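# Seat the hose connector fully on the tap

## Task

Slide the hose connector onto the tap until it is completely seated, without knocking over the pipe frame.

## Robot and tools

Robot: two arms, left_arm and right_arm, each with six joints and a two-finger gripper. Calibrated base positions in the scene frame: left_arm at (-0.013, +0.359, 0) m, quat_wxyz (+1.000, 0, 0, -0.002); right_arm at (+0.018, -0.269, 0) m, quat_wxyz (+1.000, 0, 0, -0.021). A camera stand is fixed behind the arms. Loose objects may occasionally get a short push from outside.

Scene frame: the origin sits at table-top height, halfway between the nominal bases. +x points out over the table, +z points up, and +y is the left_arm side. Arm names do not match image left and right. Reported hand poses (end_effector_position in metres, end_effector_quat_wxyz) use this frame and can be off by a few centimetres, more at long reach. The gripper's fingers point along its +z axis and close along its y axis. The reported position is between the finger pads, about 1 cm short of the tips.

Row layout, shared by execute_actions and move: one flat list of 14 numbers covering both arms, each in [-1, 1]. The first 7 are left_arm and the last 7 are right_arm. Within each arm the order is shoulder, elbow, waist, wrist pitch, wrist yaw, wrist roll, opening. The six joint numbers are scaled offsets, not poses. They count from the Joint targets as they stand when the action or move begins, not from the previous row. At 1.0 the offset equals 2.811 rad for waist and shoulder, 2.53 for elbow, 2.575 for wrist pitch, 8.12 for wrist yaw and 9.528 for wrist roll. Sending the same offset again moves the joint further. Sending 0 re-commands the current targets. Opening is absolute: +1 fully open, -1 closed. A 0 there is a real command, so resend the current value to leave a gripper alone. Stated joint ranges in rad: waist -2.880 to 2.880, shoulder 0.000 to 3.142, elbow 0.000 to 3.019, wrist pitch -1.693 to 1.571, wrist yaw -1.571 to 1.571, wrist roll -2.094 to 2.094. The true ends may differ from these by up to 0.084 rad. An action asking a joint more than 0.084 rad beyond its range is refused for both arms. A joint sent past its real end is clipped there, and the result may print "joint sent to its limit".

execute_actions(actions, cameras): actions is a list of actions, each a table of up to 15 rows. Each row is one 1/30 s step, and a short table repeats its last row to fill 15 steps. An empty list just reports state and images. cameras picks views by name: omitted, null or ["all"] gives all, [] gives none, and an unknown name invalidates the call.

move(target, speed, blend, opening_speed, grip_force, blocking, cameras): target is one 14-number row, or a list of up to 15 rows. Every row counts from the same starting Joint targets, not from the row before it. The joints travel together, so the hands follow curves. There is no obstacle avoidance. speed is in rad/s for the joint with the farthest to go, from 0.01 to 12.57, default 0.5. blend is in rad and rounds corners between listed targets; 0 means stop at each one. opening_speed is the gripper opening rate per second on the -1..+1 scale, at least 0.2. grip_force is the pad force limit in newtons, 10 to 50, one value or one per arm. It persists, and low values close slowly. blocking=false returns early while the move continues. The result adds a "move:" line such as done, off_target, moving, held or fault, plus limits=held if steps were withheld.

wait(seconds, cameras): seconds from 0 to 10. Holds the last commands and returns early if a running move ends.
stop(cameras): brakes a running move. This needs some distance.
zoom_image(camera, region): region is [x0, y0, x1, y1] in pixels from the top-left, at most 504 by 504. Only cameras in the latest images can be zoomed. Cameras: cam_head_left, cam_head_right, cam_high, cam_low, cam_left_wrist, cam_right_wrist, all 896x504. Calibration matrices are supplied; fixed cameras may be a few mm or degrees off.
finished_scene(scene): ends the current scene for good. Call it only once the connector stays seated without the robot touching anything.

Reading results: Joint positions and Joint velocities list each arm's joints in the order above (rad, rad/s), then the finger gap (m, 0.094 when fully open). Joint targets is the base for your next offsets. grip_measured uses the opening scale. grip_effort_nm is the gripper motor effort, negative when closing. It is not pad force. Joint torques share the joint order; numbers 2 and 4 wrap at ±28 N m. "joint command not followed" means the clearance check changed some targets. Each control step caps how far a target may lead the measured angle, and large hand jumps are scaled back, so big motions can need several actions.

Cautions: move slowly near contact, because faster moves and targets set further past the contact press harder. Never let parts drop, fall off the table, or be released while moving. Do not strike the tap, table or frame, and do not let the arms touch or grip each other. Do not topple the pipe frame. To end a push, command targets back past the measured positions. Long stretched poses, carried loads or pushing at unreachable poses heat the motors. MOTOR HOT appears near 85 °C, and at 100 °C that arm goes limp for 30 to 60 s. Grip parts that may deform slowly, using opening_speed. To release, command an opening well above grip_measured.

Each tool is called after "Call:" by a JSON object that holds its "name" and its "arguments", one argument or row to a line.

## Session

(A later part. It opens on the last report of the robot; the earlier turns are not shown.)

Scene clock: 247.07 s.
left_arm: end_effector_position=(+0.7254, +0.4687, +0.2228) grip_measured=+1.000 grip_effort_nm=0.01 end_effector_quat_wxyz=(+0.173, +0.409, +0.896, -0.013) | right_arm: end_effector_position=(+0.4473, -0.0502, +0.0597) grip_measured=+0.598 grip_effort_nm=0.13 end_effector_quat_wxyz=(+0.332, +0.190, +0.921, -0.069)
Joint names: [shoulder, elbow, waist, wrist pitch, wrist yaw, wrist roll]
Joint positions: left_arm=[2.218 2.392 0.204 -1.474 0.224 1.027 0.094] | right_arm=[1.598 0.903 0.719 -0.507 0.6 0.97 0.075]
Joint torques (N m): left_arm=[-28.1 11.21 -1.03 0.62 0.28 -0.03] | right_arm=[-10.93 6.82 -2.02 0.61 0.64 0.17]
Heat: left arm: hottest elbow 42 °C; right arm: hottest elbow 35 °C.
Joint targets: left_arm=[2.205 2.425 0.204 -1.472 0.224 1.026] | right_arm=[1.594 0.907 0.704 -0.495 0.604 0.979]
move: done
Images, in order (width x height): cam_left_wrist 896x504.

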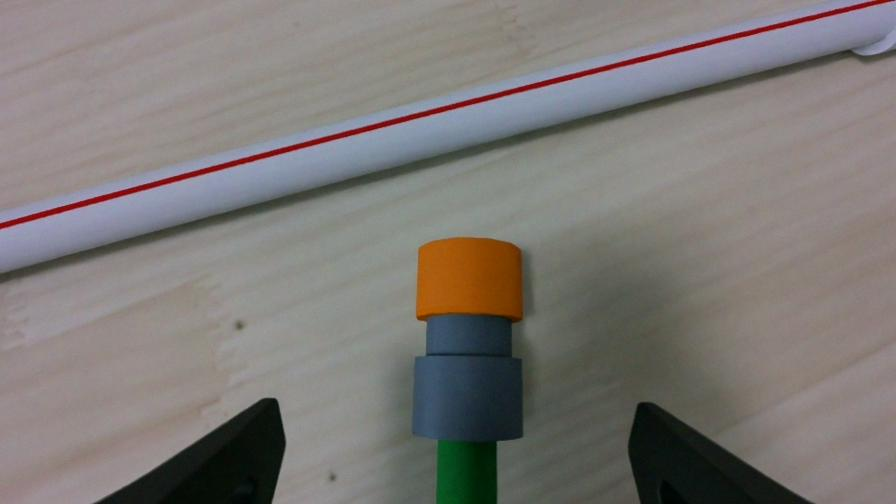

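Call:
{"name": "move", "arguments": {
  "target": [0,0,0,0,0,0,1,0.0356,-0.015,-0.005,0.0575,-0.0005,-0.002,0.6],
  "speed": 0.12,
  "cameras": ["cam_left_wrist"]
}}

Scene clock: 260.67 s.
left_arm: end_effector_position=(+0.7254, +0.4687, +0.2228) grip_measured=+1.000 grip_effort_nm=0.01 end_effector_quat_wxyz=(+0.173, +0.409, +0.896, -0.013) | right_arm: end_effector_position=(+0.4557, -0.0521, +0.0203) grip_measured=+0.598 grip_effort_nm=0.13 end_effector_quat_wxyz=(+0.340, +0.200, +0.917, -0.061)
Joint names: [shoulder, elbow, waist, wrist pitch, wrist yaw, wrist roll]
Joint positions: left_arm=[2.218 2.392 0.204 -1.474 0.224 1.027 0.094] | right_arm=[1.685 0.87 0.705 -0.359 0.6 0.968 0.075]
Joint torques (N m): left_arm=[-28.34 11.15 -0.97 0.61 0.28 -0.03] | right_arm=[-10.46 5.9 -2.14 0.68 0.47 0.01]
Heat: left arm: hottest elbow 42 °C; right arm: hottest elbow 35 °C.
Joint targets: left_arm=[2.205 2.425 0.204 -1.472 0.224 1.026] | right_arm=[1.694 0.869 0.690 -0.347 0.600 0.961]
move: done
Images, in order (width x height): cam_left_wrist 896x504.

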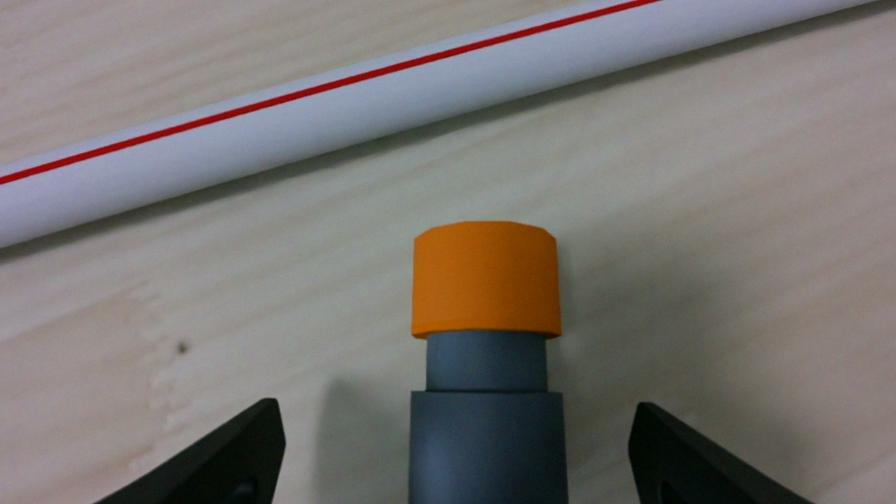

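Call:
{"name": "move", "arguments": {
  "target": [0,0,0,0,0,0,1,0.0075,0,-0.0043,0.0078,0,0,0.6],
  "speed": 0.1,
  "cameras": ["cam_left_wrist"]
}}

Scene clock: 263.43 s.
left_arm: end_effector_position=(+0.7254, +0.4687, +0.2228) grip_measured=+1.000 grip_effort_nm=0.01 end_effector_quat_wxyz=(+0.173, +0.409, +0.896, -0.013) | right_arm: end_effector_position=(+0.4597, -0.0567, +0.0127) grip_measured=+0.598 grip_effort_nm=0.13 end_effector_quat_wxyz=(+0.340, +0.205, +0.916, -0.064)
Joint names: [shoulder, elbow, waist, wrist pitch, wrist yaw, wrist roll]
Joint positions: left_arm=[2.218 2.392 0.204 -1.474 0.224 1.027 0.094] | right_arm=[1.705 0.87 0.693 -0.339 0.6 0.968 0.075]
Joint torques (N m): left_arm=[-28.45 11.19 -0.97 0.59 0.28 -0.02] | right_arm=[-10.52 5.78 -2.08 0.7 0.47 0.01]
Heat: left arm: hottest elbow 42 °C; right arm: hottest elbow 35 °C.
Joint targets: left_arm=[2.205 2.425 0.204 -1.472 0.224 1.026] | right_arm=[1.715 0.869 0.678 -0.327 0.600 0.960]
move: done
Images, in order (width x height): cam_left_wrist 896x504.

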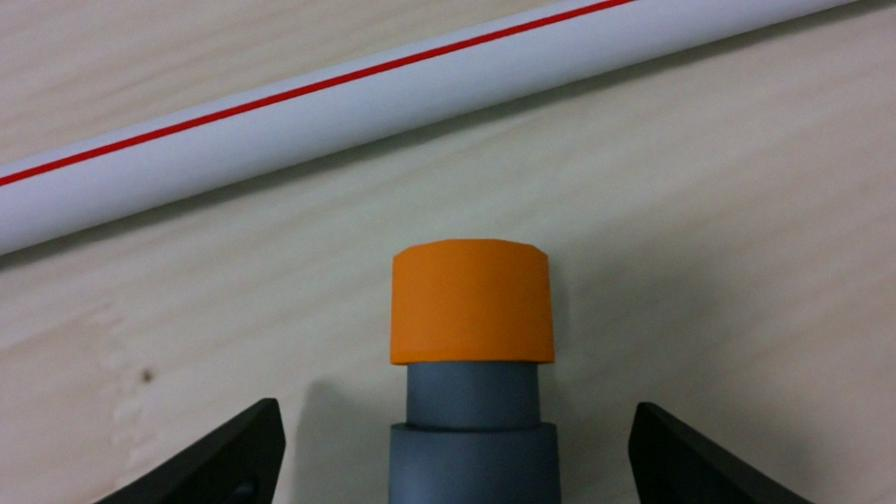

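Call:
{"name": "move", "arguments": {
  "target": [0,0,0,0,0,0,1,-0.0037,-0.0059,0,0.0018,0,0,0.6],
  "speed": 0.1,
  "cameras": ["cam_left_wrist"]
}}

Scene clock: 270.33 s.
left_arm: end_effector_position=(+0.7254, +0.4687, +0.2228) grip_measured=+1.000 grip_effort_nm=0.01 end_effector_quat_wxyz=(+0.173, +0.409, +0.896, -0.013) | right_arm: end_effector_position=(+0.4551, -0.0601, +0.0085) grip_measured=+0.598 grip_effort_nm=0.13 end_effector_quat_wxyz=(+0.337, +0.204, +0.917, -0.067)
Joint names: [shoulder, elbow, waist, wrist pitch, wrist yaw, wrist roll]
Joint positions: left_arm=[2.218 2.392 0.204 -1.474 0.224 1.027 0.094] | right_arm=[1.705 0.856 0.693 -0.334 0.6 0.968 0.075]
Joint torques (N m): left_arm=[-28.22 11.25 -0.97 0.57 0.28 -0.03] | right_arm=[-11.34 5.65 -2.08 0.64 0.47 0.01]
Heat: left arm: hottest elbow 42 °C; right arm: hottest elbow 34 °C.
Joint targets: left_arm=[2.205 2.425 0.204 -1.472 0.224 1.026] | right_arm=[1.705 0.854 0.678 -0.322 0.600 0.960]
move: done
Images, in order (width x height): cam_left_wrist 896x504.

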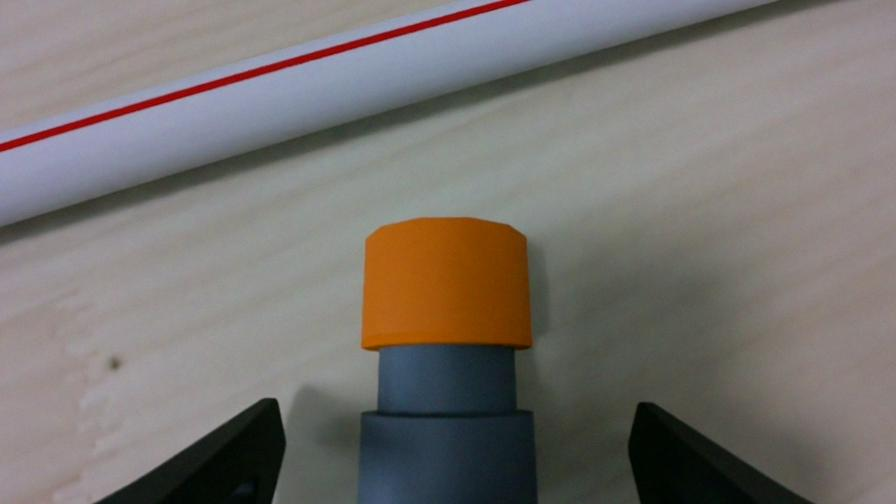

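Call:
{"name": "move", "arguments": {
  "target": [0,0,0,0,0,0,1,-0.0015,0,0,0,0,0,-0.6],
  "opening_speed": 0.6,
  "cameras": ["cam_left_wrist"]
}}

Scene clock: 274.13 s.
left_arm: end_effector_position=(+0.7254, +0.4687, +0.2228) grip_measured=+1.000 grip_effort_nm=0.01 end_effector_quat_wxyz=(+0.173, +0.409, +0.896, -0.013) | right_arm: end_effector_position=(+0.4552, -0.0601, +0.0085) grip_measured=-0.327 grip_effort_nm=-1.02 end_effector_quat_wxyz=(+0.337, +0.204, +0.917, -0.067)
Joint names: [shoulder, elbow, waist, wrist pitch, wrist yaw, wrist roll]
Joint positions: left_arm=[2.218 2.392 0.204 -1.474 0.224 1.027 0.094] | right_arm=[1.705 0.856 0.693 -0.334 0.6 0.968 0.032]
Joint torques (N m): left_arm=[-28.22 11.23 -0.85 0.58 0.27 -0.03] | right_arm=[-11.69 5.63 -2.08 0.65 0.47 0.01]
Heat: left arm: hottest elbow 42 °C; right arm: hottest elbow 34 °C.
Joint targets: left_arm=[2.205 2.425 0.204 -1.472 0.224 1.026] | right_arm=[1.700 0.854 0.678 -0.322 0.600 0.960]
move: done
Images, in order (width x height): cam_left_wrist 896x504.

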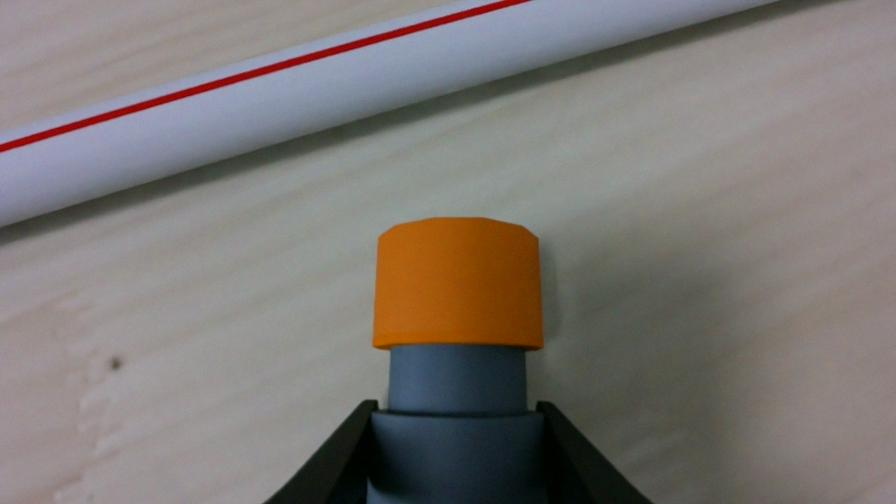

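Call:
{"name": "move", "arguments": {
  "target": [
    [0,0,0,0,0,0,1,-0.05,0.01,0,-0.035,0,0,-0.6],
    [0,0,0,0,0,0,1,-0.1825,0.1407,-0.0057,-0.2734,-0.0148,-0.0311,-0.6]
  ],
  "speed": 0.4,
  "blend": 0.03
}}

Call:
{"name": "zoom_image", "arguments": {
  "camera": "cam_high",
  "region": [370, 100, 550, 200]
}}

Call:
{"name": "zoom_image", "arguments": {
  "camera": "cam_low",
  "region": [370, 160, 470, 220]
}}

Scene clock: 286.83 s.
left_arm: end_effector_position=(+0.7254, +0.4687, +0.2228) grip_measured=+1.000 grip_effort_nm=0.01 end_effector_quat_wxyz=(+0.173, +0.409, +0.896, -0.013) | right_arm: end_effector_position=(+0.4193, -0.0742, +0.2944) grip_measured=-0.328 grip_effort_nm=-1.02 end_effector_quat_wxyz=(+0.337, +0.080, +0.938, -0.033)
Joint names: [shoulder, elbow, waist, wrist pitch, wrist yaw, wrist roll]
Joint positions: left_arm=[2.218 2.392 0.204 -1.474 0.224 1.027 0.094] | right_arm=[1.192 1.154 0.677 -1.019 0.484 0.677 0.032]
Joint torques (N m): left_arm=[-28.34 11.28 -0.91 0.59 0.27 -0.02] | right_arm=[-6.53 12.21 -2.14 0.06 0.23 -0.05]
Heat: left arm: hottest elbow 42 °C; right arm: hottest elbow 35 °C.
Joint targets: left_arm=[2.205 2.425 0.204 -1.472 0.224 1.026] | right_arm=[1.187 1.210 0.662 -1.026 0.479 0.664]
move: off_target (right_arm); right_arm: the elbow is farthest, 0.056 rad from its target
camera_calibration:
cam_right_wrist: T_world_to_cam=[[-0.160199, -0.987045, -0.00889003, -0.000836665], [-0.955325, 0.157304, -0.25022, 0.524384], [0.248377, -0.0315921, -0.968148, 0.26644], [0, 0, 0, 1]] pos_world=[0.434645, -0.0748961, 0.389157]

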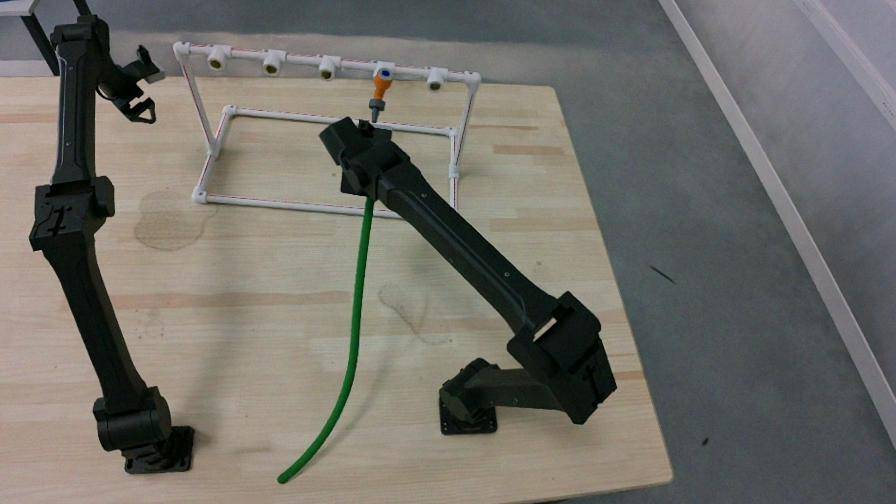

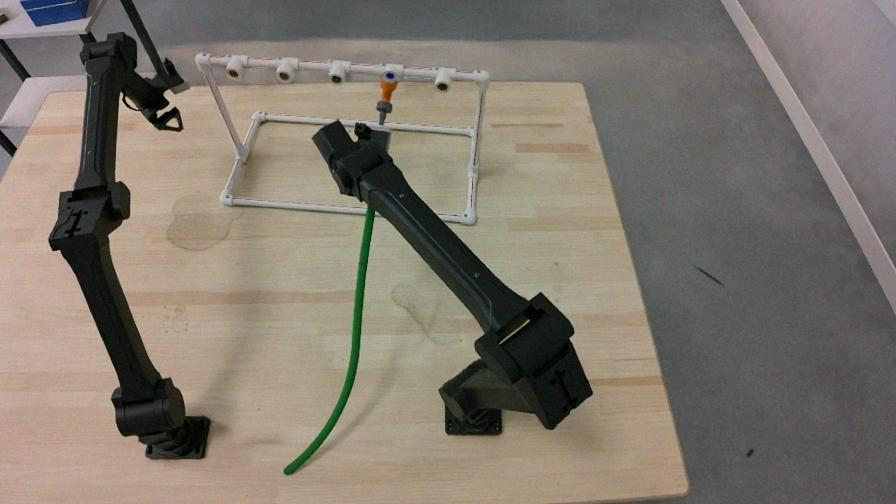

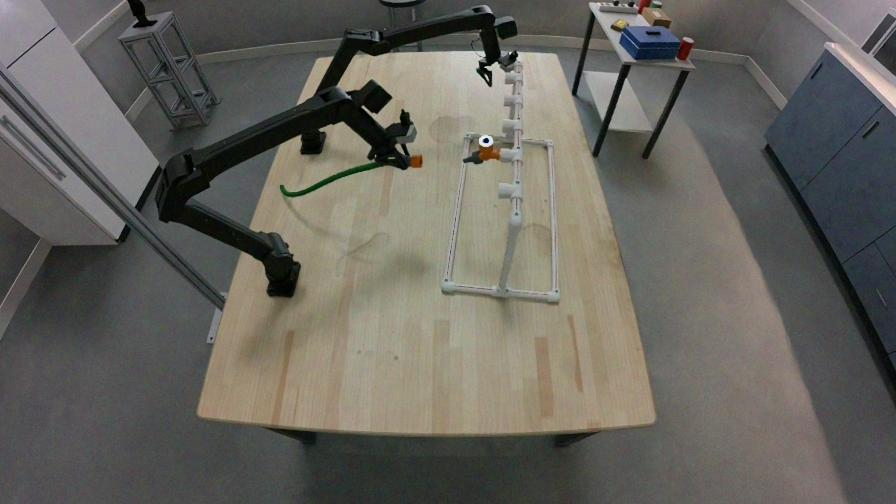

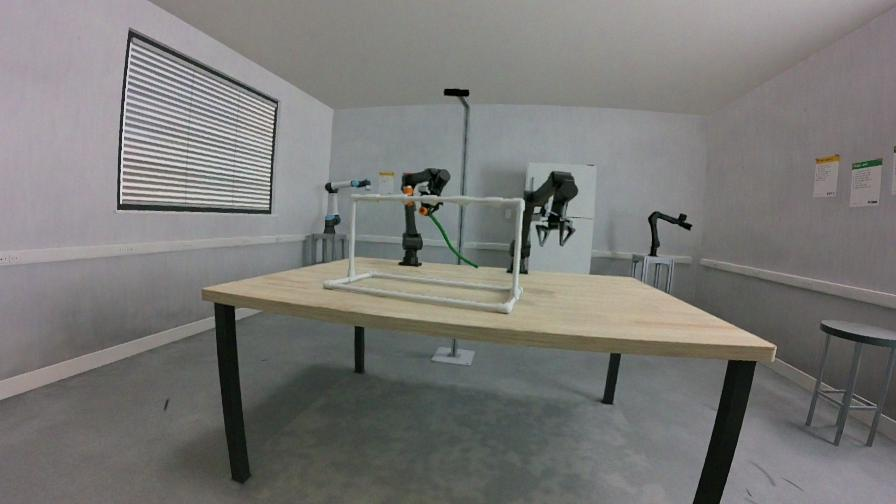

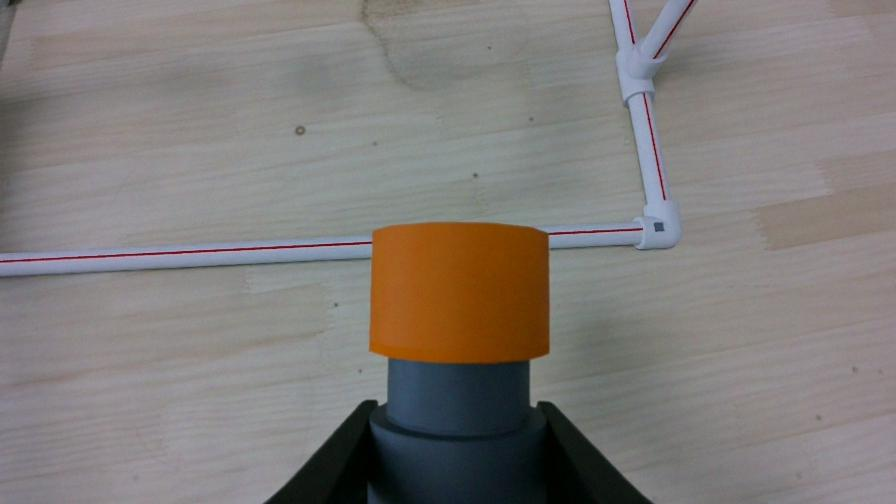

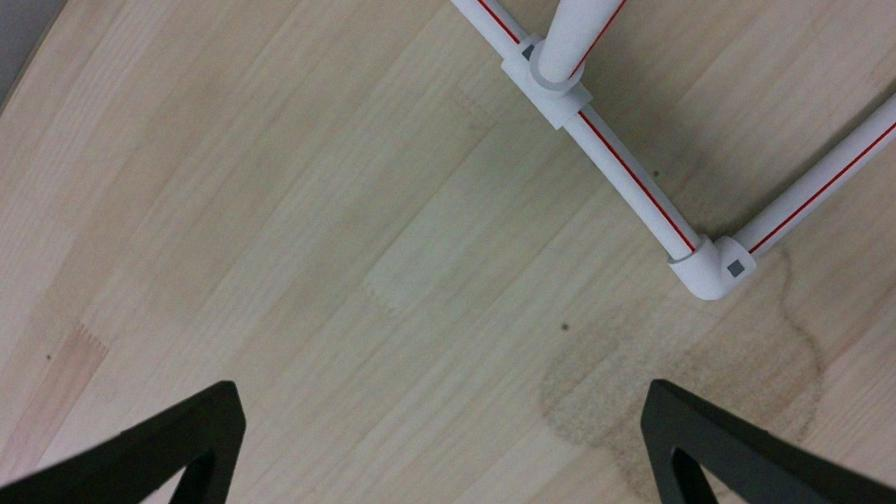

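Scaled by 2.800.

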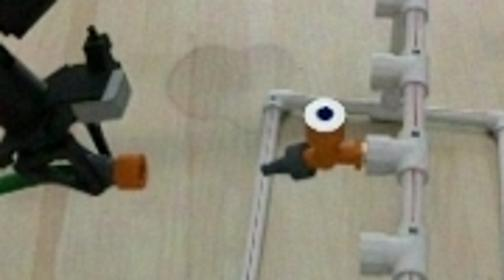

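Scaled by 5.040.

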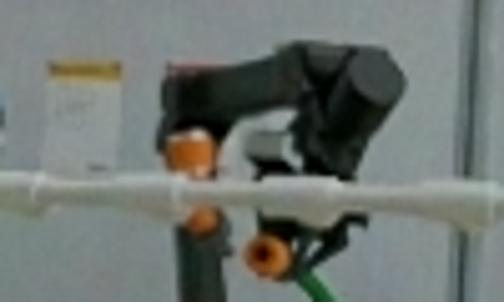

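Call:
{"name": "zoom_image", "arguments": {
  "camera": "cam_high",
  "region": [455, 130, 530, 175]
}}

Call:
{"name": "zoom_image", "arguments": {
  "camera": "cam_head_left",
  "region": [350, 55, 420, 130]
}}

Call:
{"name": "zoom_image", "arguments": {
  "camera": "cam_head_right",
  "region": [355, 55, 425, 130]
}}

Scaled by 6.720.

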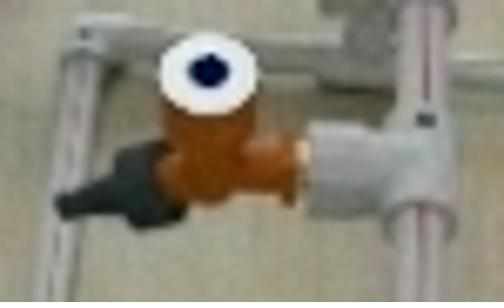

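Scaled by 6.720.

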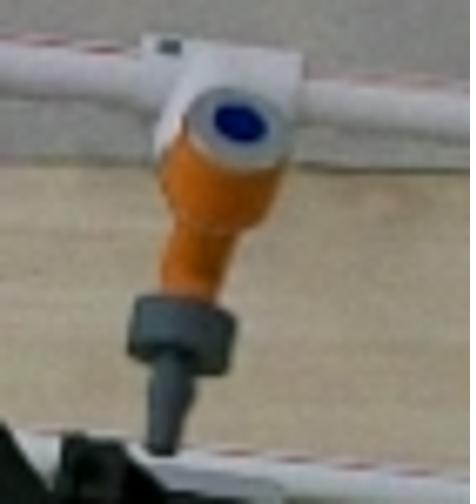

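Scaled by 6.720.

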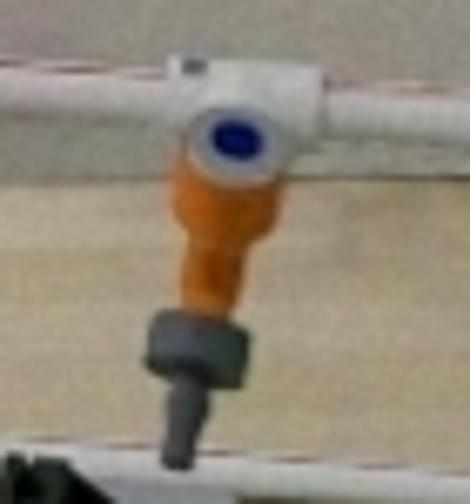

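Call:
{"name": "move", "arguments": {
  "target": [0,0,0,0,0,0,1,0.0324,-0.1688,0.0181,0.4023,0.0362,-0.0329,-0.6],
  "speed": 0.5
}}

Call:
{"name": "zoom_image", "arguments": {
  "camera": "cam_high",
  "region": [400, 110, 540, 190]
}}

Call:
{"name": "zoom_image", "arguments": {
  "camera": "cam_head_left",
  "region": [310, 50, 450, 230]
}}

Call:
{"name": "zoom_image", "arguments": {
  "camera": "cam_low",
  "region": [370, 160, 470, 240]
}}

Scene clock: 318.30 s.
left_arm: end_effector_position=(+0.7254, +0.4687, +0.2228) grip_measured=+1.000 grip_effort_nm=0.01 end_effector_quat_wxyz=(+0.173, +0.409, +0.896, -0.013) | right_arm: end_effector_position=(+0.4774, -0.0677, +0.2349) grip_measured=-0.328 grip_effort_nm=-1.02 end_effector_quat_wxyz=(+0.569, +0.071, +0.818, -0.051)
Joint names: [shoulder, elbow, waist, wrist pitch, wrist yaw, wrist roll]
Joint positions: left_arm=[2.218 2.392 0.204 -1.474 0.224 1.027 0.094] | right_arm=[1.275 0.78 0.699 -0.009 0.768 0.363 0.032]
Joint torques (N m): left_arm=[-28.28 11.23 -1.03 0.59 0.28 -0.03] | right_arm=[-6.42 8.08 0.5 1.62 0.54 -0.07]
Heat: left arm: hottest elbow 42 °C; right arm: hottest elbow 39 °C.
Joint targets: left_arm=[2.205 2.425 0.204 -1.472 0.224 1.026] | right_arm=[1.278 0.783 0.713 0.010 0.773 0.351]
move: done
camera_calibration:
cam_right_wrist: T_world_to_cam=[[-0.155986, -0.987747, -0.00494125, 0.011312], [-0.702663, 0.114478, -0.702253, 0.546558], [0.694214, -0.10607, -0.71191, -0.0834987], [0, 0, 0, 1]] pos_world=[0.443776, -0.0602523, 0.324434]

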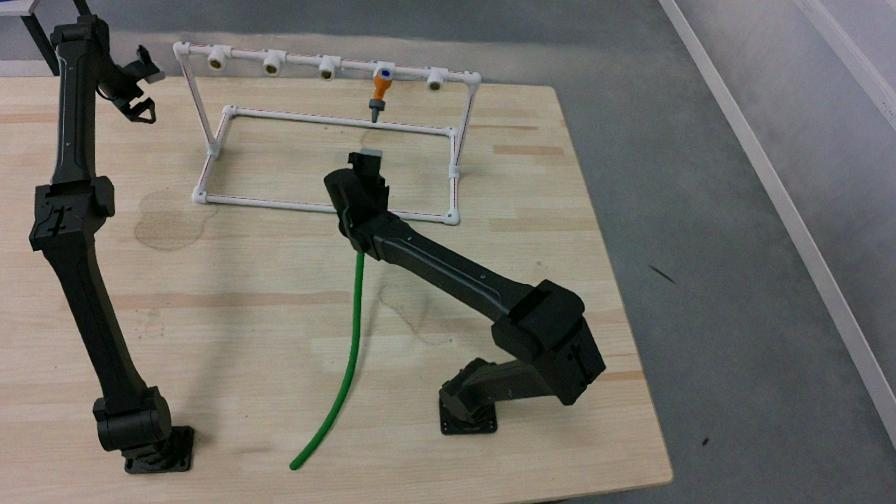

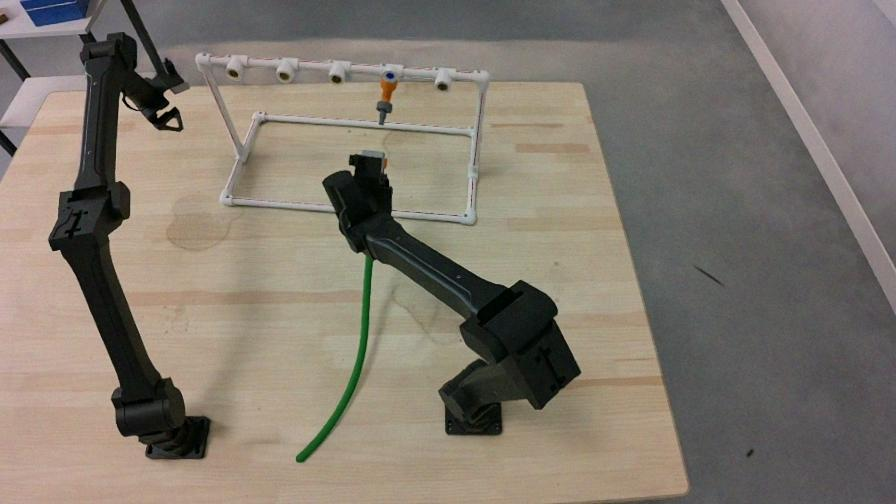

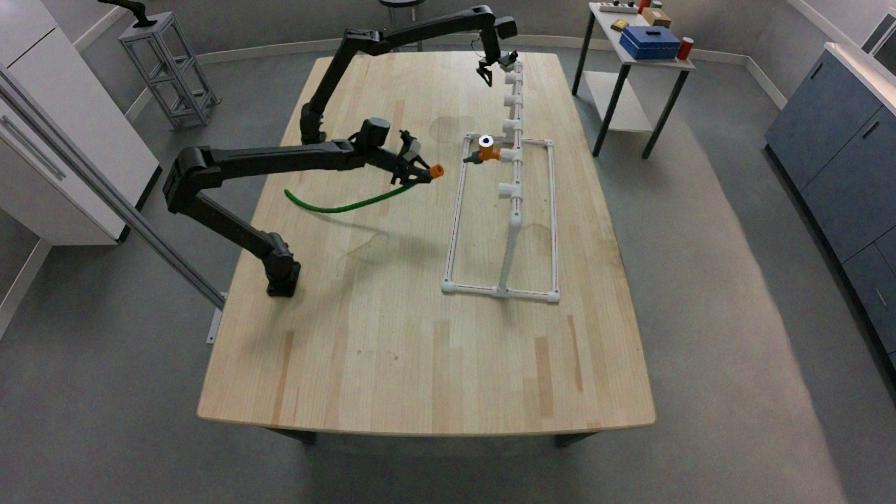

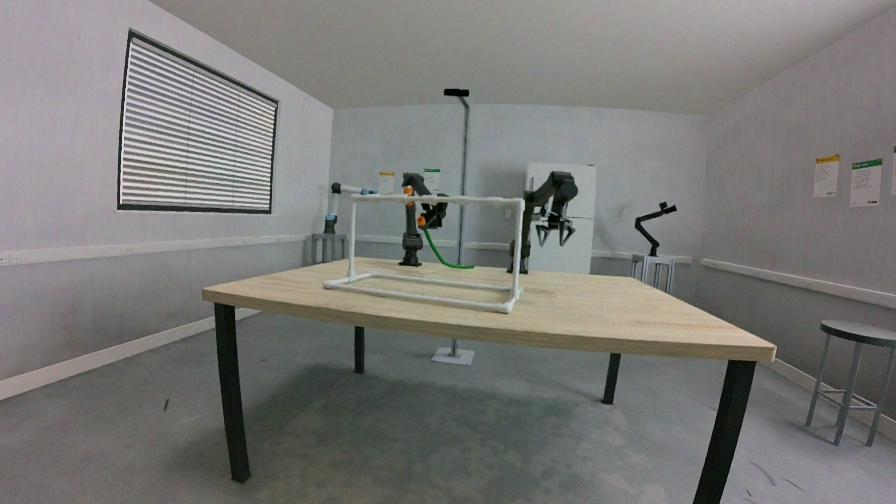

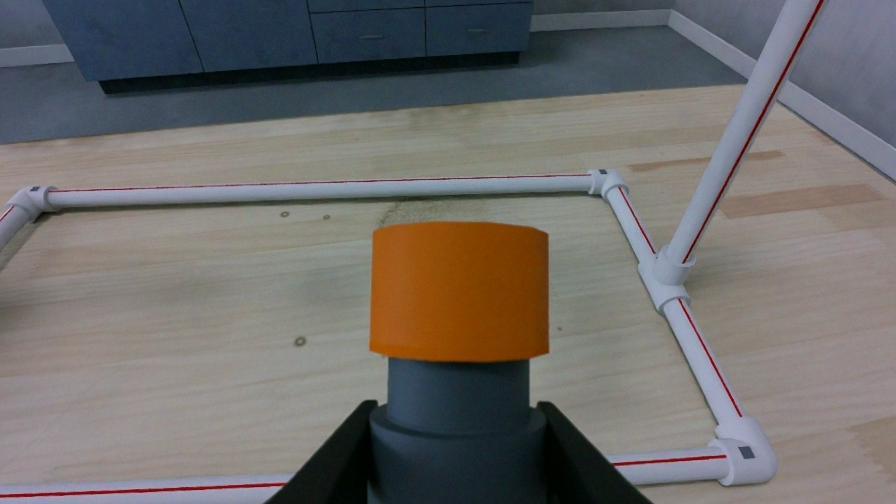

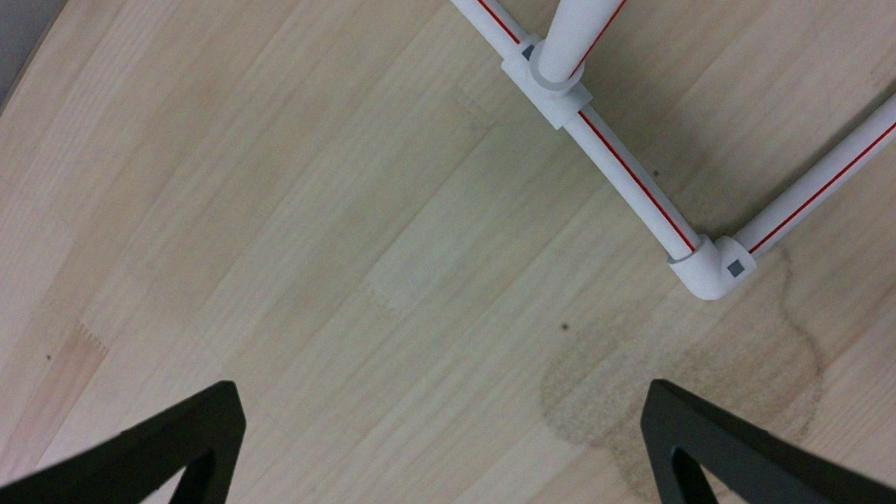

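Scaled by 3.600.

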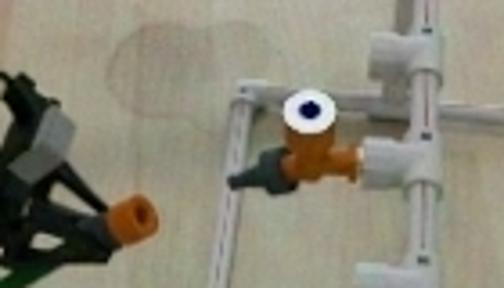

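Scaled by 2.800.

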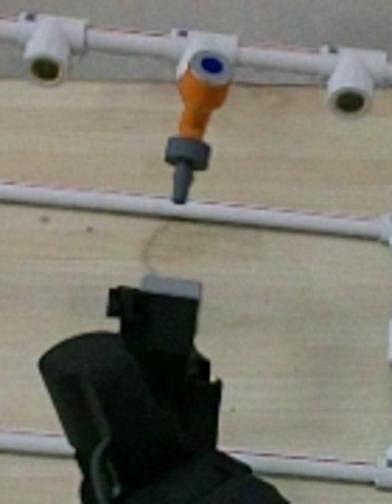

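Scaled by 5.040.

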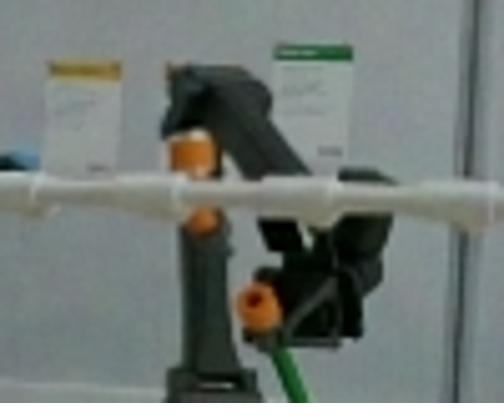

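Call:
{"name": "move", "arguments": {
  "target": [0,0,0,0,0,0,1,0.0135,0.0684,-0.0395,-0.0283,-0.0113,-0.0056,-0.6],
  "speed": 0.2
}}

Call:
{"name": "zoom_image", "arguments": {
  "camera": "cam_high",
  "region": [430, 130, 510, 180]
}}

Call:
{"name": "zoom_image", "arguments": {
  "camera": "cam_low",
  "region": [390, 180, 450, 230]
}}

Scene clock: 337.73 s.
left_arm: end_effector_position=(+0.7254, +0.4687, +0.2228) grip_measured=+1.000 grip_effort_nm=0.01 end_effector_quat_wxyz=(+0.173, +0.409, +0.896, -0.013) | right_arm: end_effector_position=(+0.5188, -0.0766, +0.2636) grip_measured=-0.328 grip_effort_nm=-1.02 end_effector_quat_wxyz=(+0.565, +0.067, +0.821, -0.049)
Joint names: [shoulder, elbow, waist, wrist pitch, wrist yaw, wrist roll]
Joint positions: left_arm=[2.218 2.392 0.204 -1.474 0.224 1.027 0.094] | right_arm=[1.311 0.895 0.615 -0.061 0.683 0.31 0.032]
Joint torques (N m): left_arm=[-28.4 11.23 -0.85 0.59 0.27 -0.03] | right_arm=[-7.53 12.4 -1.73 0.76 0.24 -0.02]
Heat: left arm: hottest elbow 43 °C; right arm: hottest elbow 37 °C.
Joint targets: left_arm=[2.205 2.425 0.204 -1.472 0.224 1.026] | right_arm=[1.317 0.956 0.602 -0.063 0.682 0.297]
move: off_target (right_arm); right_arm: the elbow is farthest, 0.061 rad from its target
camera_calibration:
cam_right_wrist: T_world_to_cam=[[-0.145827, -0.989307, -0.00258627, 0.00318682], [-0.710511, 0.10655, -0.695573, 0.598649], [0.688411, -0.0995956, -0.718451, -0.0875231], [0, 0, 0, 1]] pos_world=[0.486063, -0.0693501, 0.353531]

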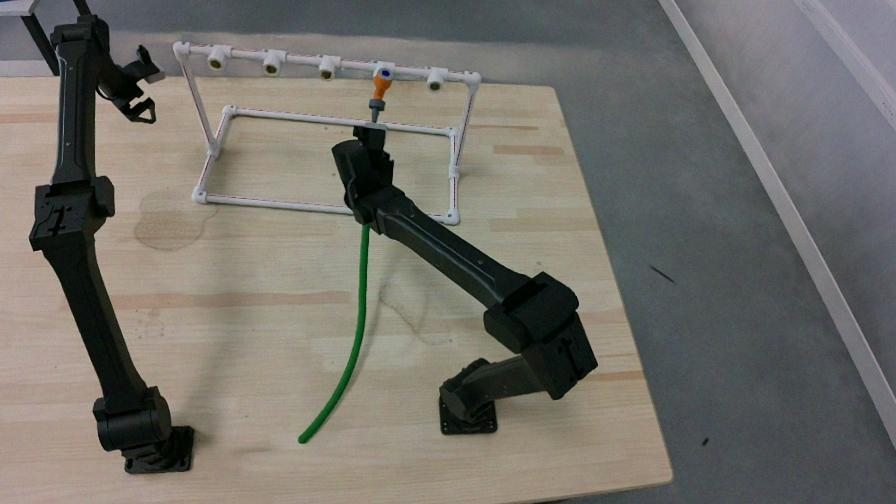

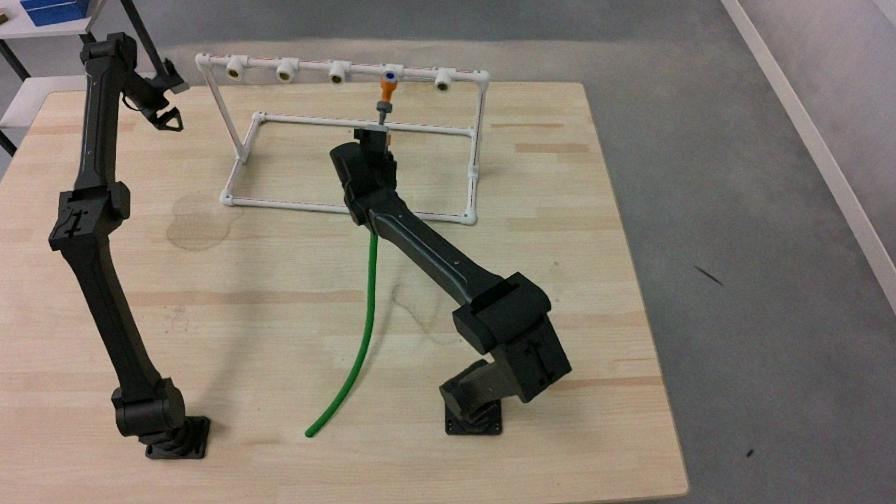

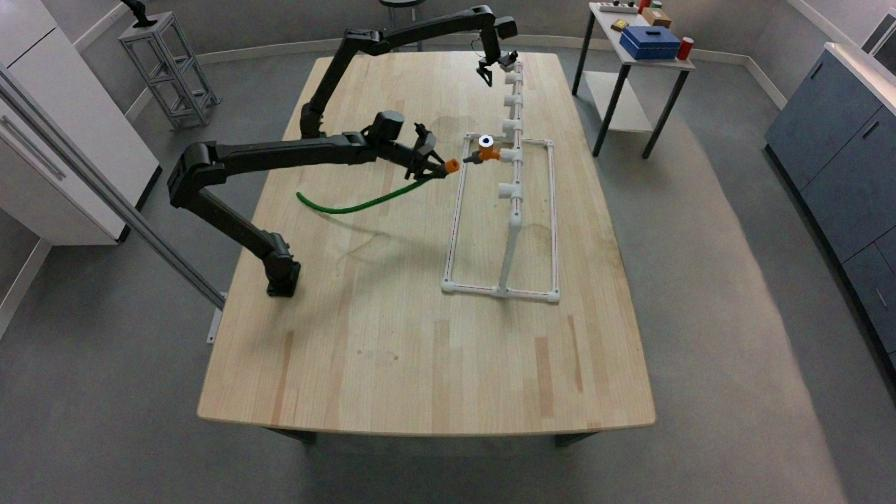

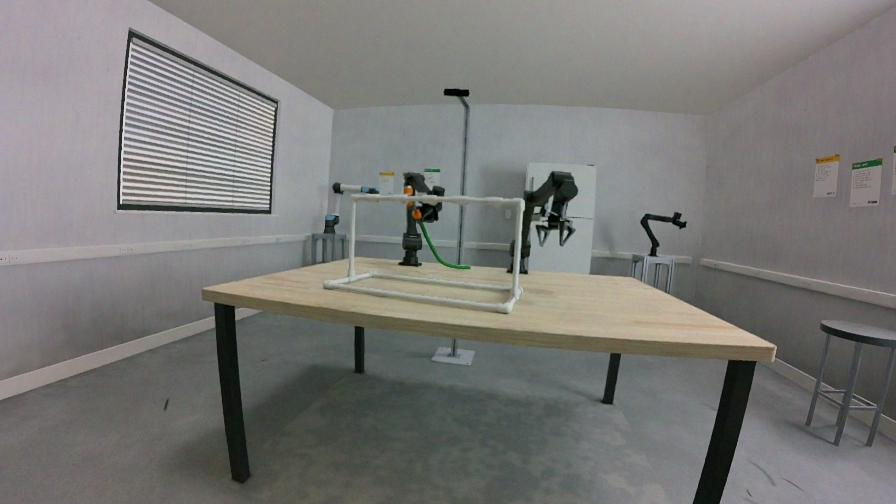

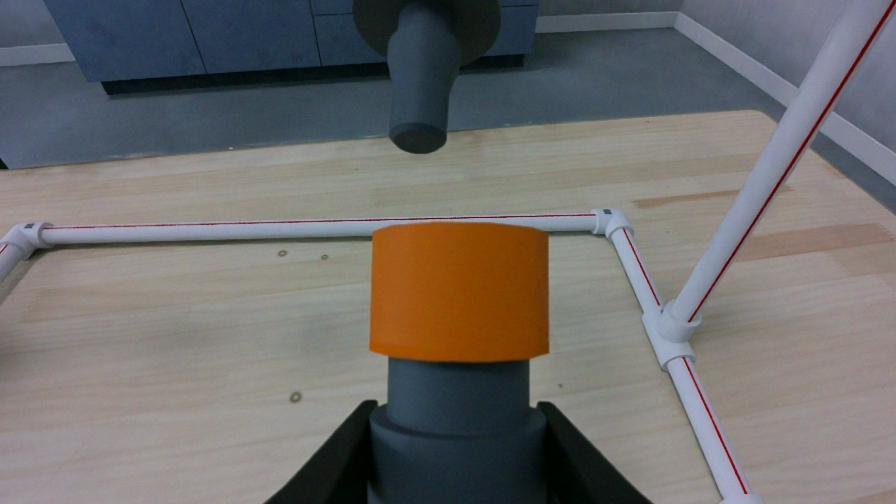

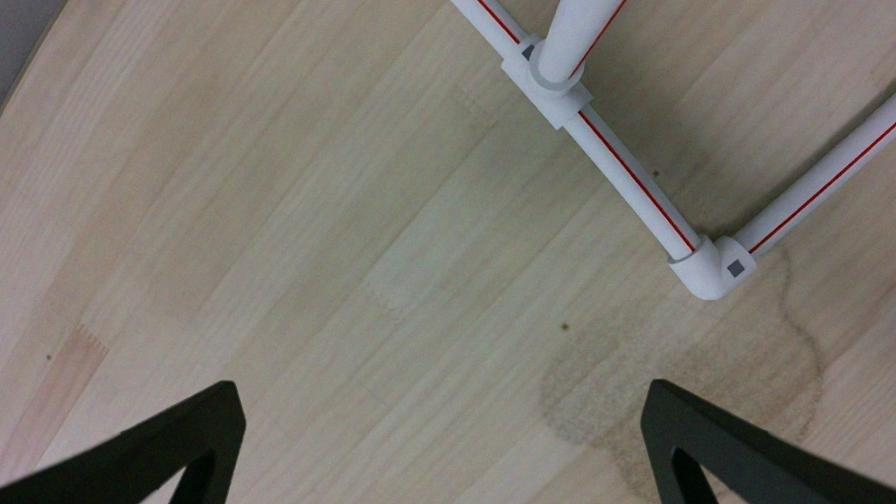

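Scaled by 6.300.

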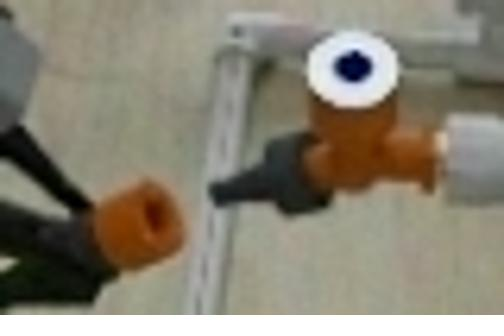

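Scaled by 8.400.

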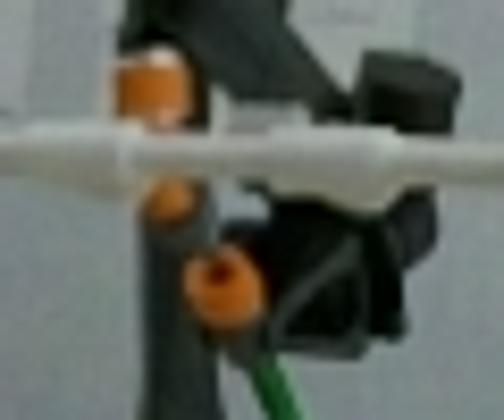

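Call:
{"name": "move", "arguments": {
  "target": [0,0,0,0,0,0,1,0.016,0.0261,0.0135,-0.0186,0.0078,0.0078,-0.6],
  "speed": 0.12,
  "cameras": ["cam_left_wrist","cam_high","cam_low"]
}}

Call:
{"name": "zoom_image", "arguments": {
  "camera": "cam_high",
  "region": [430, 130, 510, 180]
}}

Scene clock: 362.57 s.
left_arm: end_effector_position=(+0.7254, +0.4687, +0.2228) grip_measured=+1.000 grip_effort_nm=0.01 end_effector_quat_wxyz=(+0.173, +0.409, +0.896, -0.013) | right_arm: end_effector_position=(+0.5303, -0.0705, +0.2692) grip_measured=-0.328 grip_effort_nm=-1.02 end_effector_quat_wxyz=(+0.564, +0.093, +0.819, -0.061)
Joint names: [shoulder, elbow, waist, wrist pitch, wrist yaw, wrist roll]
Joint positions: left_arm=[2.218 2.392 0.204 -1.474 0.224 1.027 0.094] | right_arm=[1.355 0.959 0.627 -0.108 0.74 0.363 0.032]
Joint torques (N m): left_arm=[-28.28 11.25 -0.91 0.58 0.28 -0.03] | right_arm=[-8.23 12.57 0.44 0.73 0.52 0.16]
Heat: left arm: hottest elbow 43 °C; right arm: hottest elbow 41 °C.
Joint targets: left_arm=[2.205 2.425 0.204 -1.472 0.224 1.026] | right_arm=[1.361 1.022 0.640 -0.111 0.745 0.371]
move: off_target (right_arm); right_arm: the elbow is farthest, 0.064 rad from its target
Images, in order (width x height): cam_high 896x504, cam_low 896x504, cam_left_wrist 896x504.

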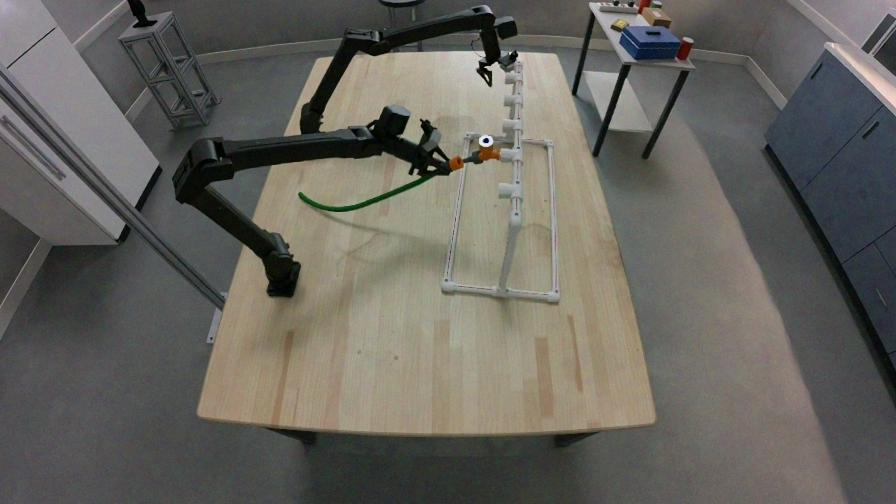

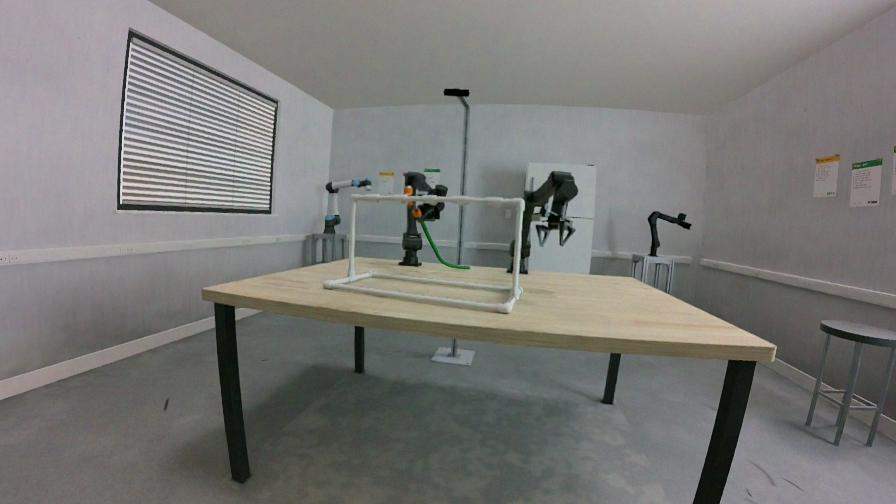

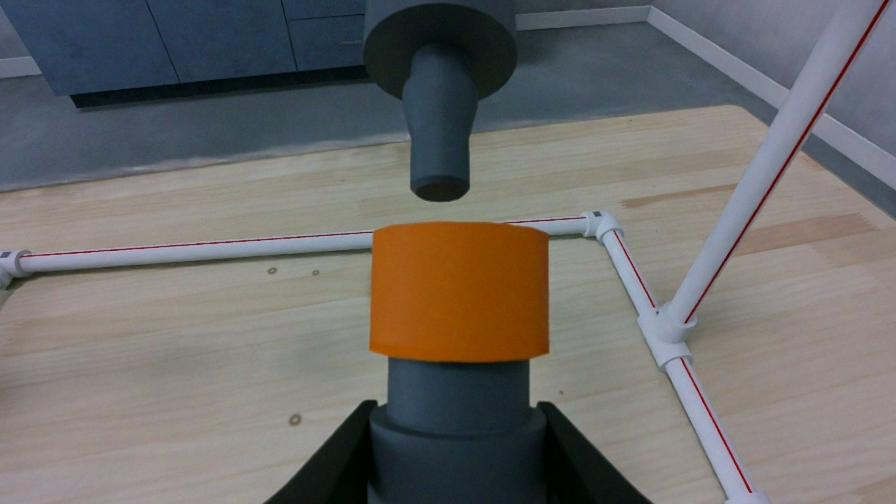

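Scaled by 6.300.

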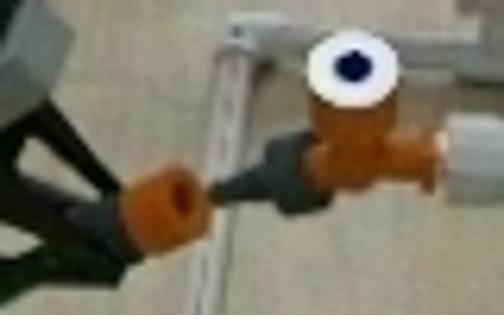

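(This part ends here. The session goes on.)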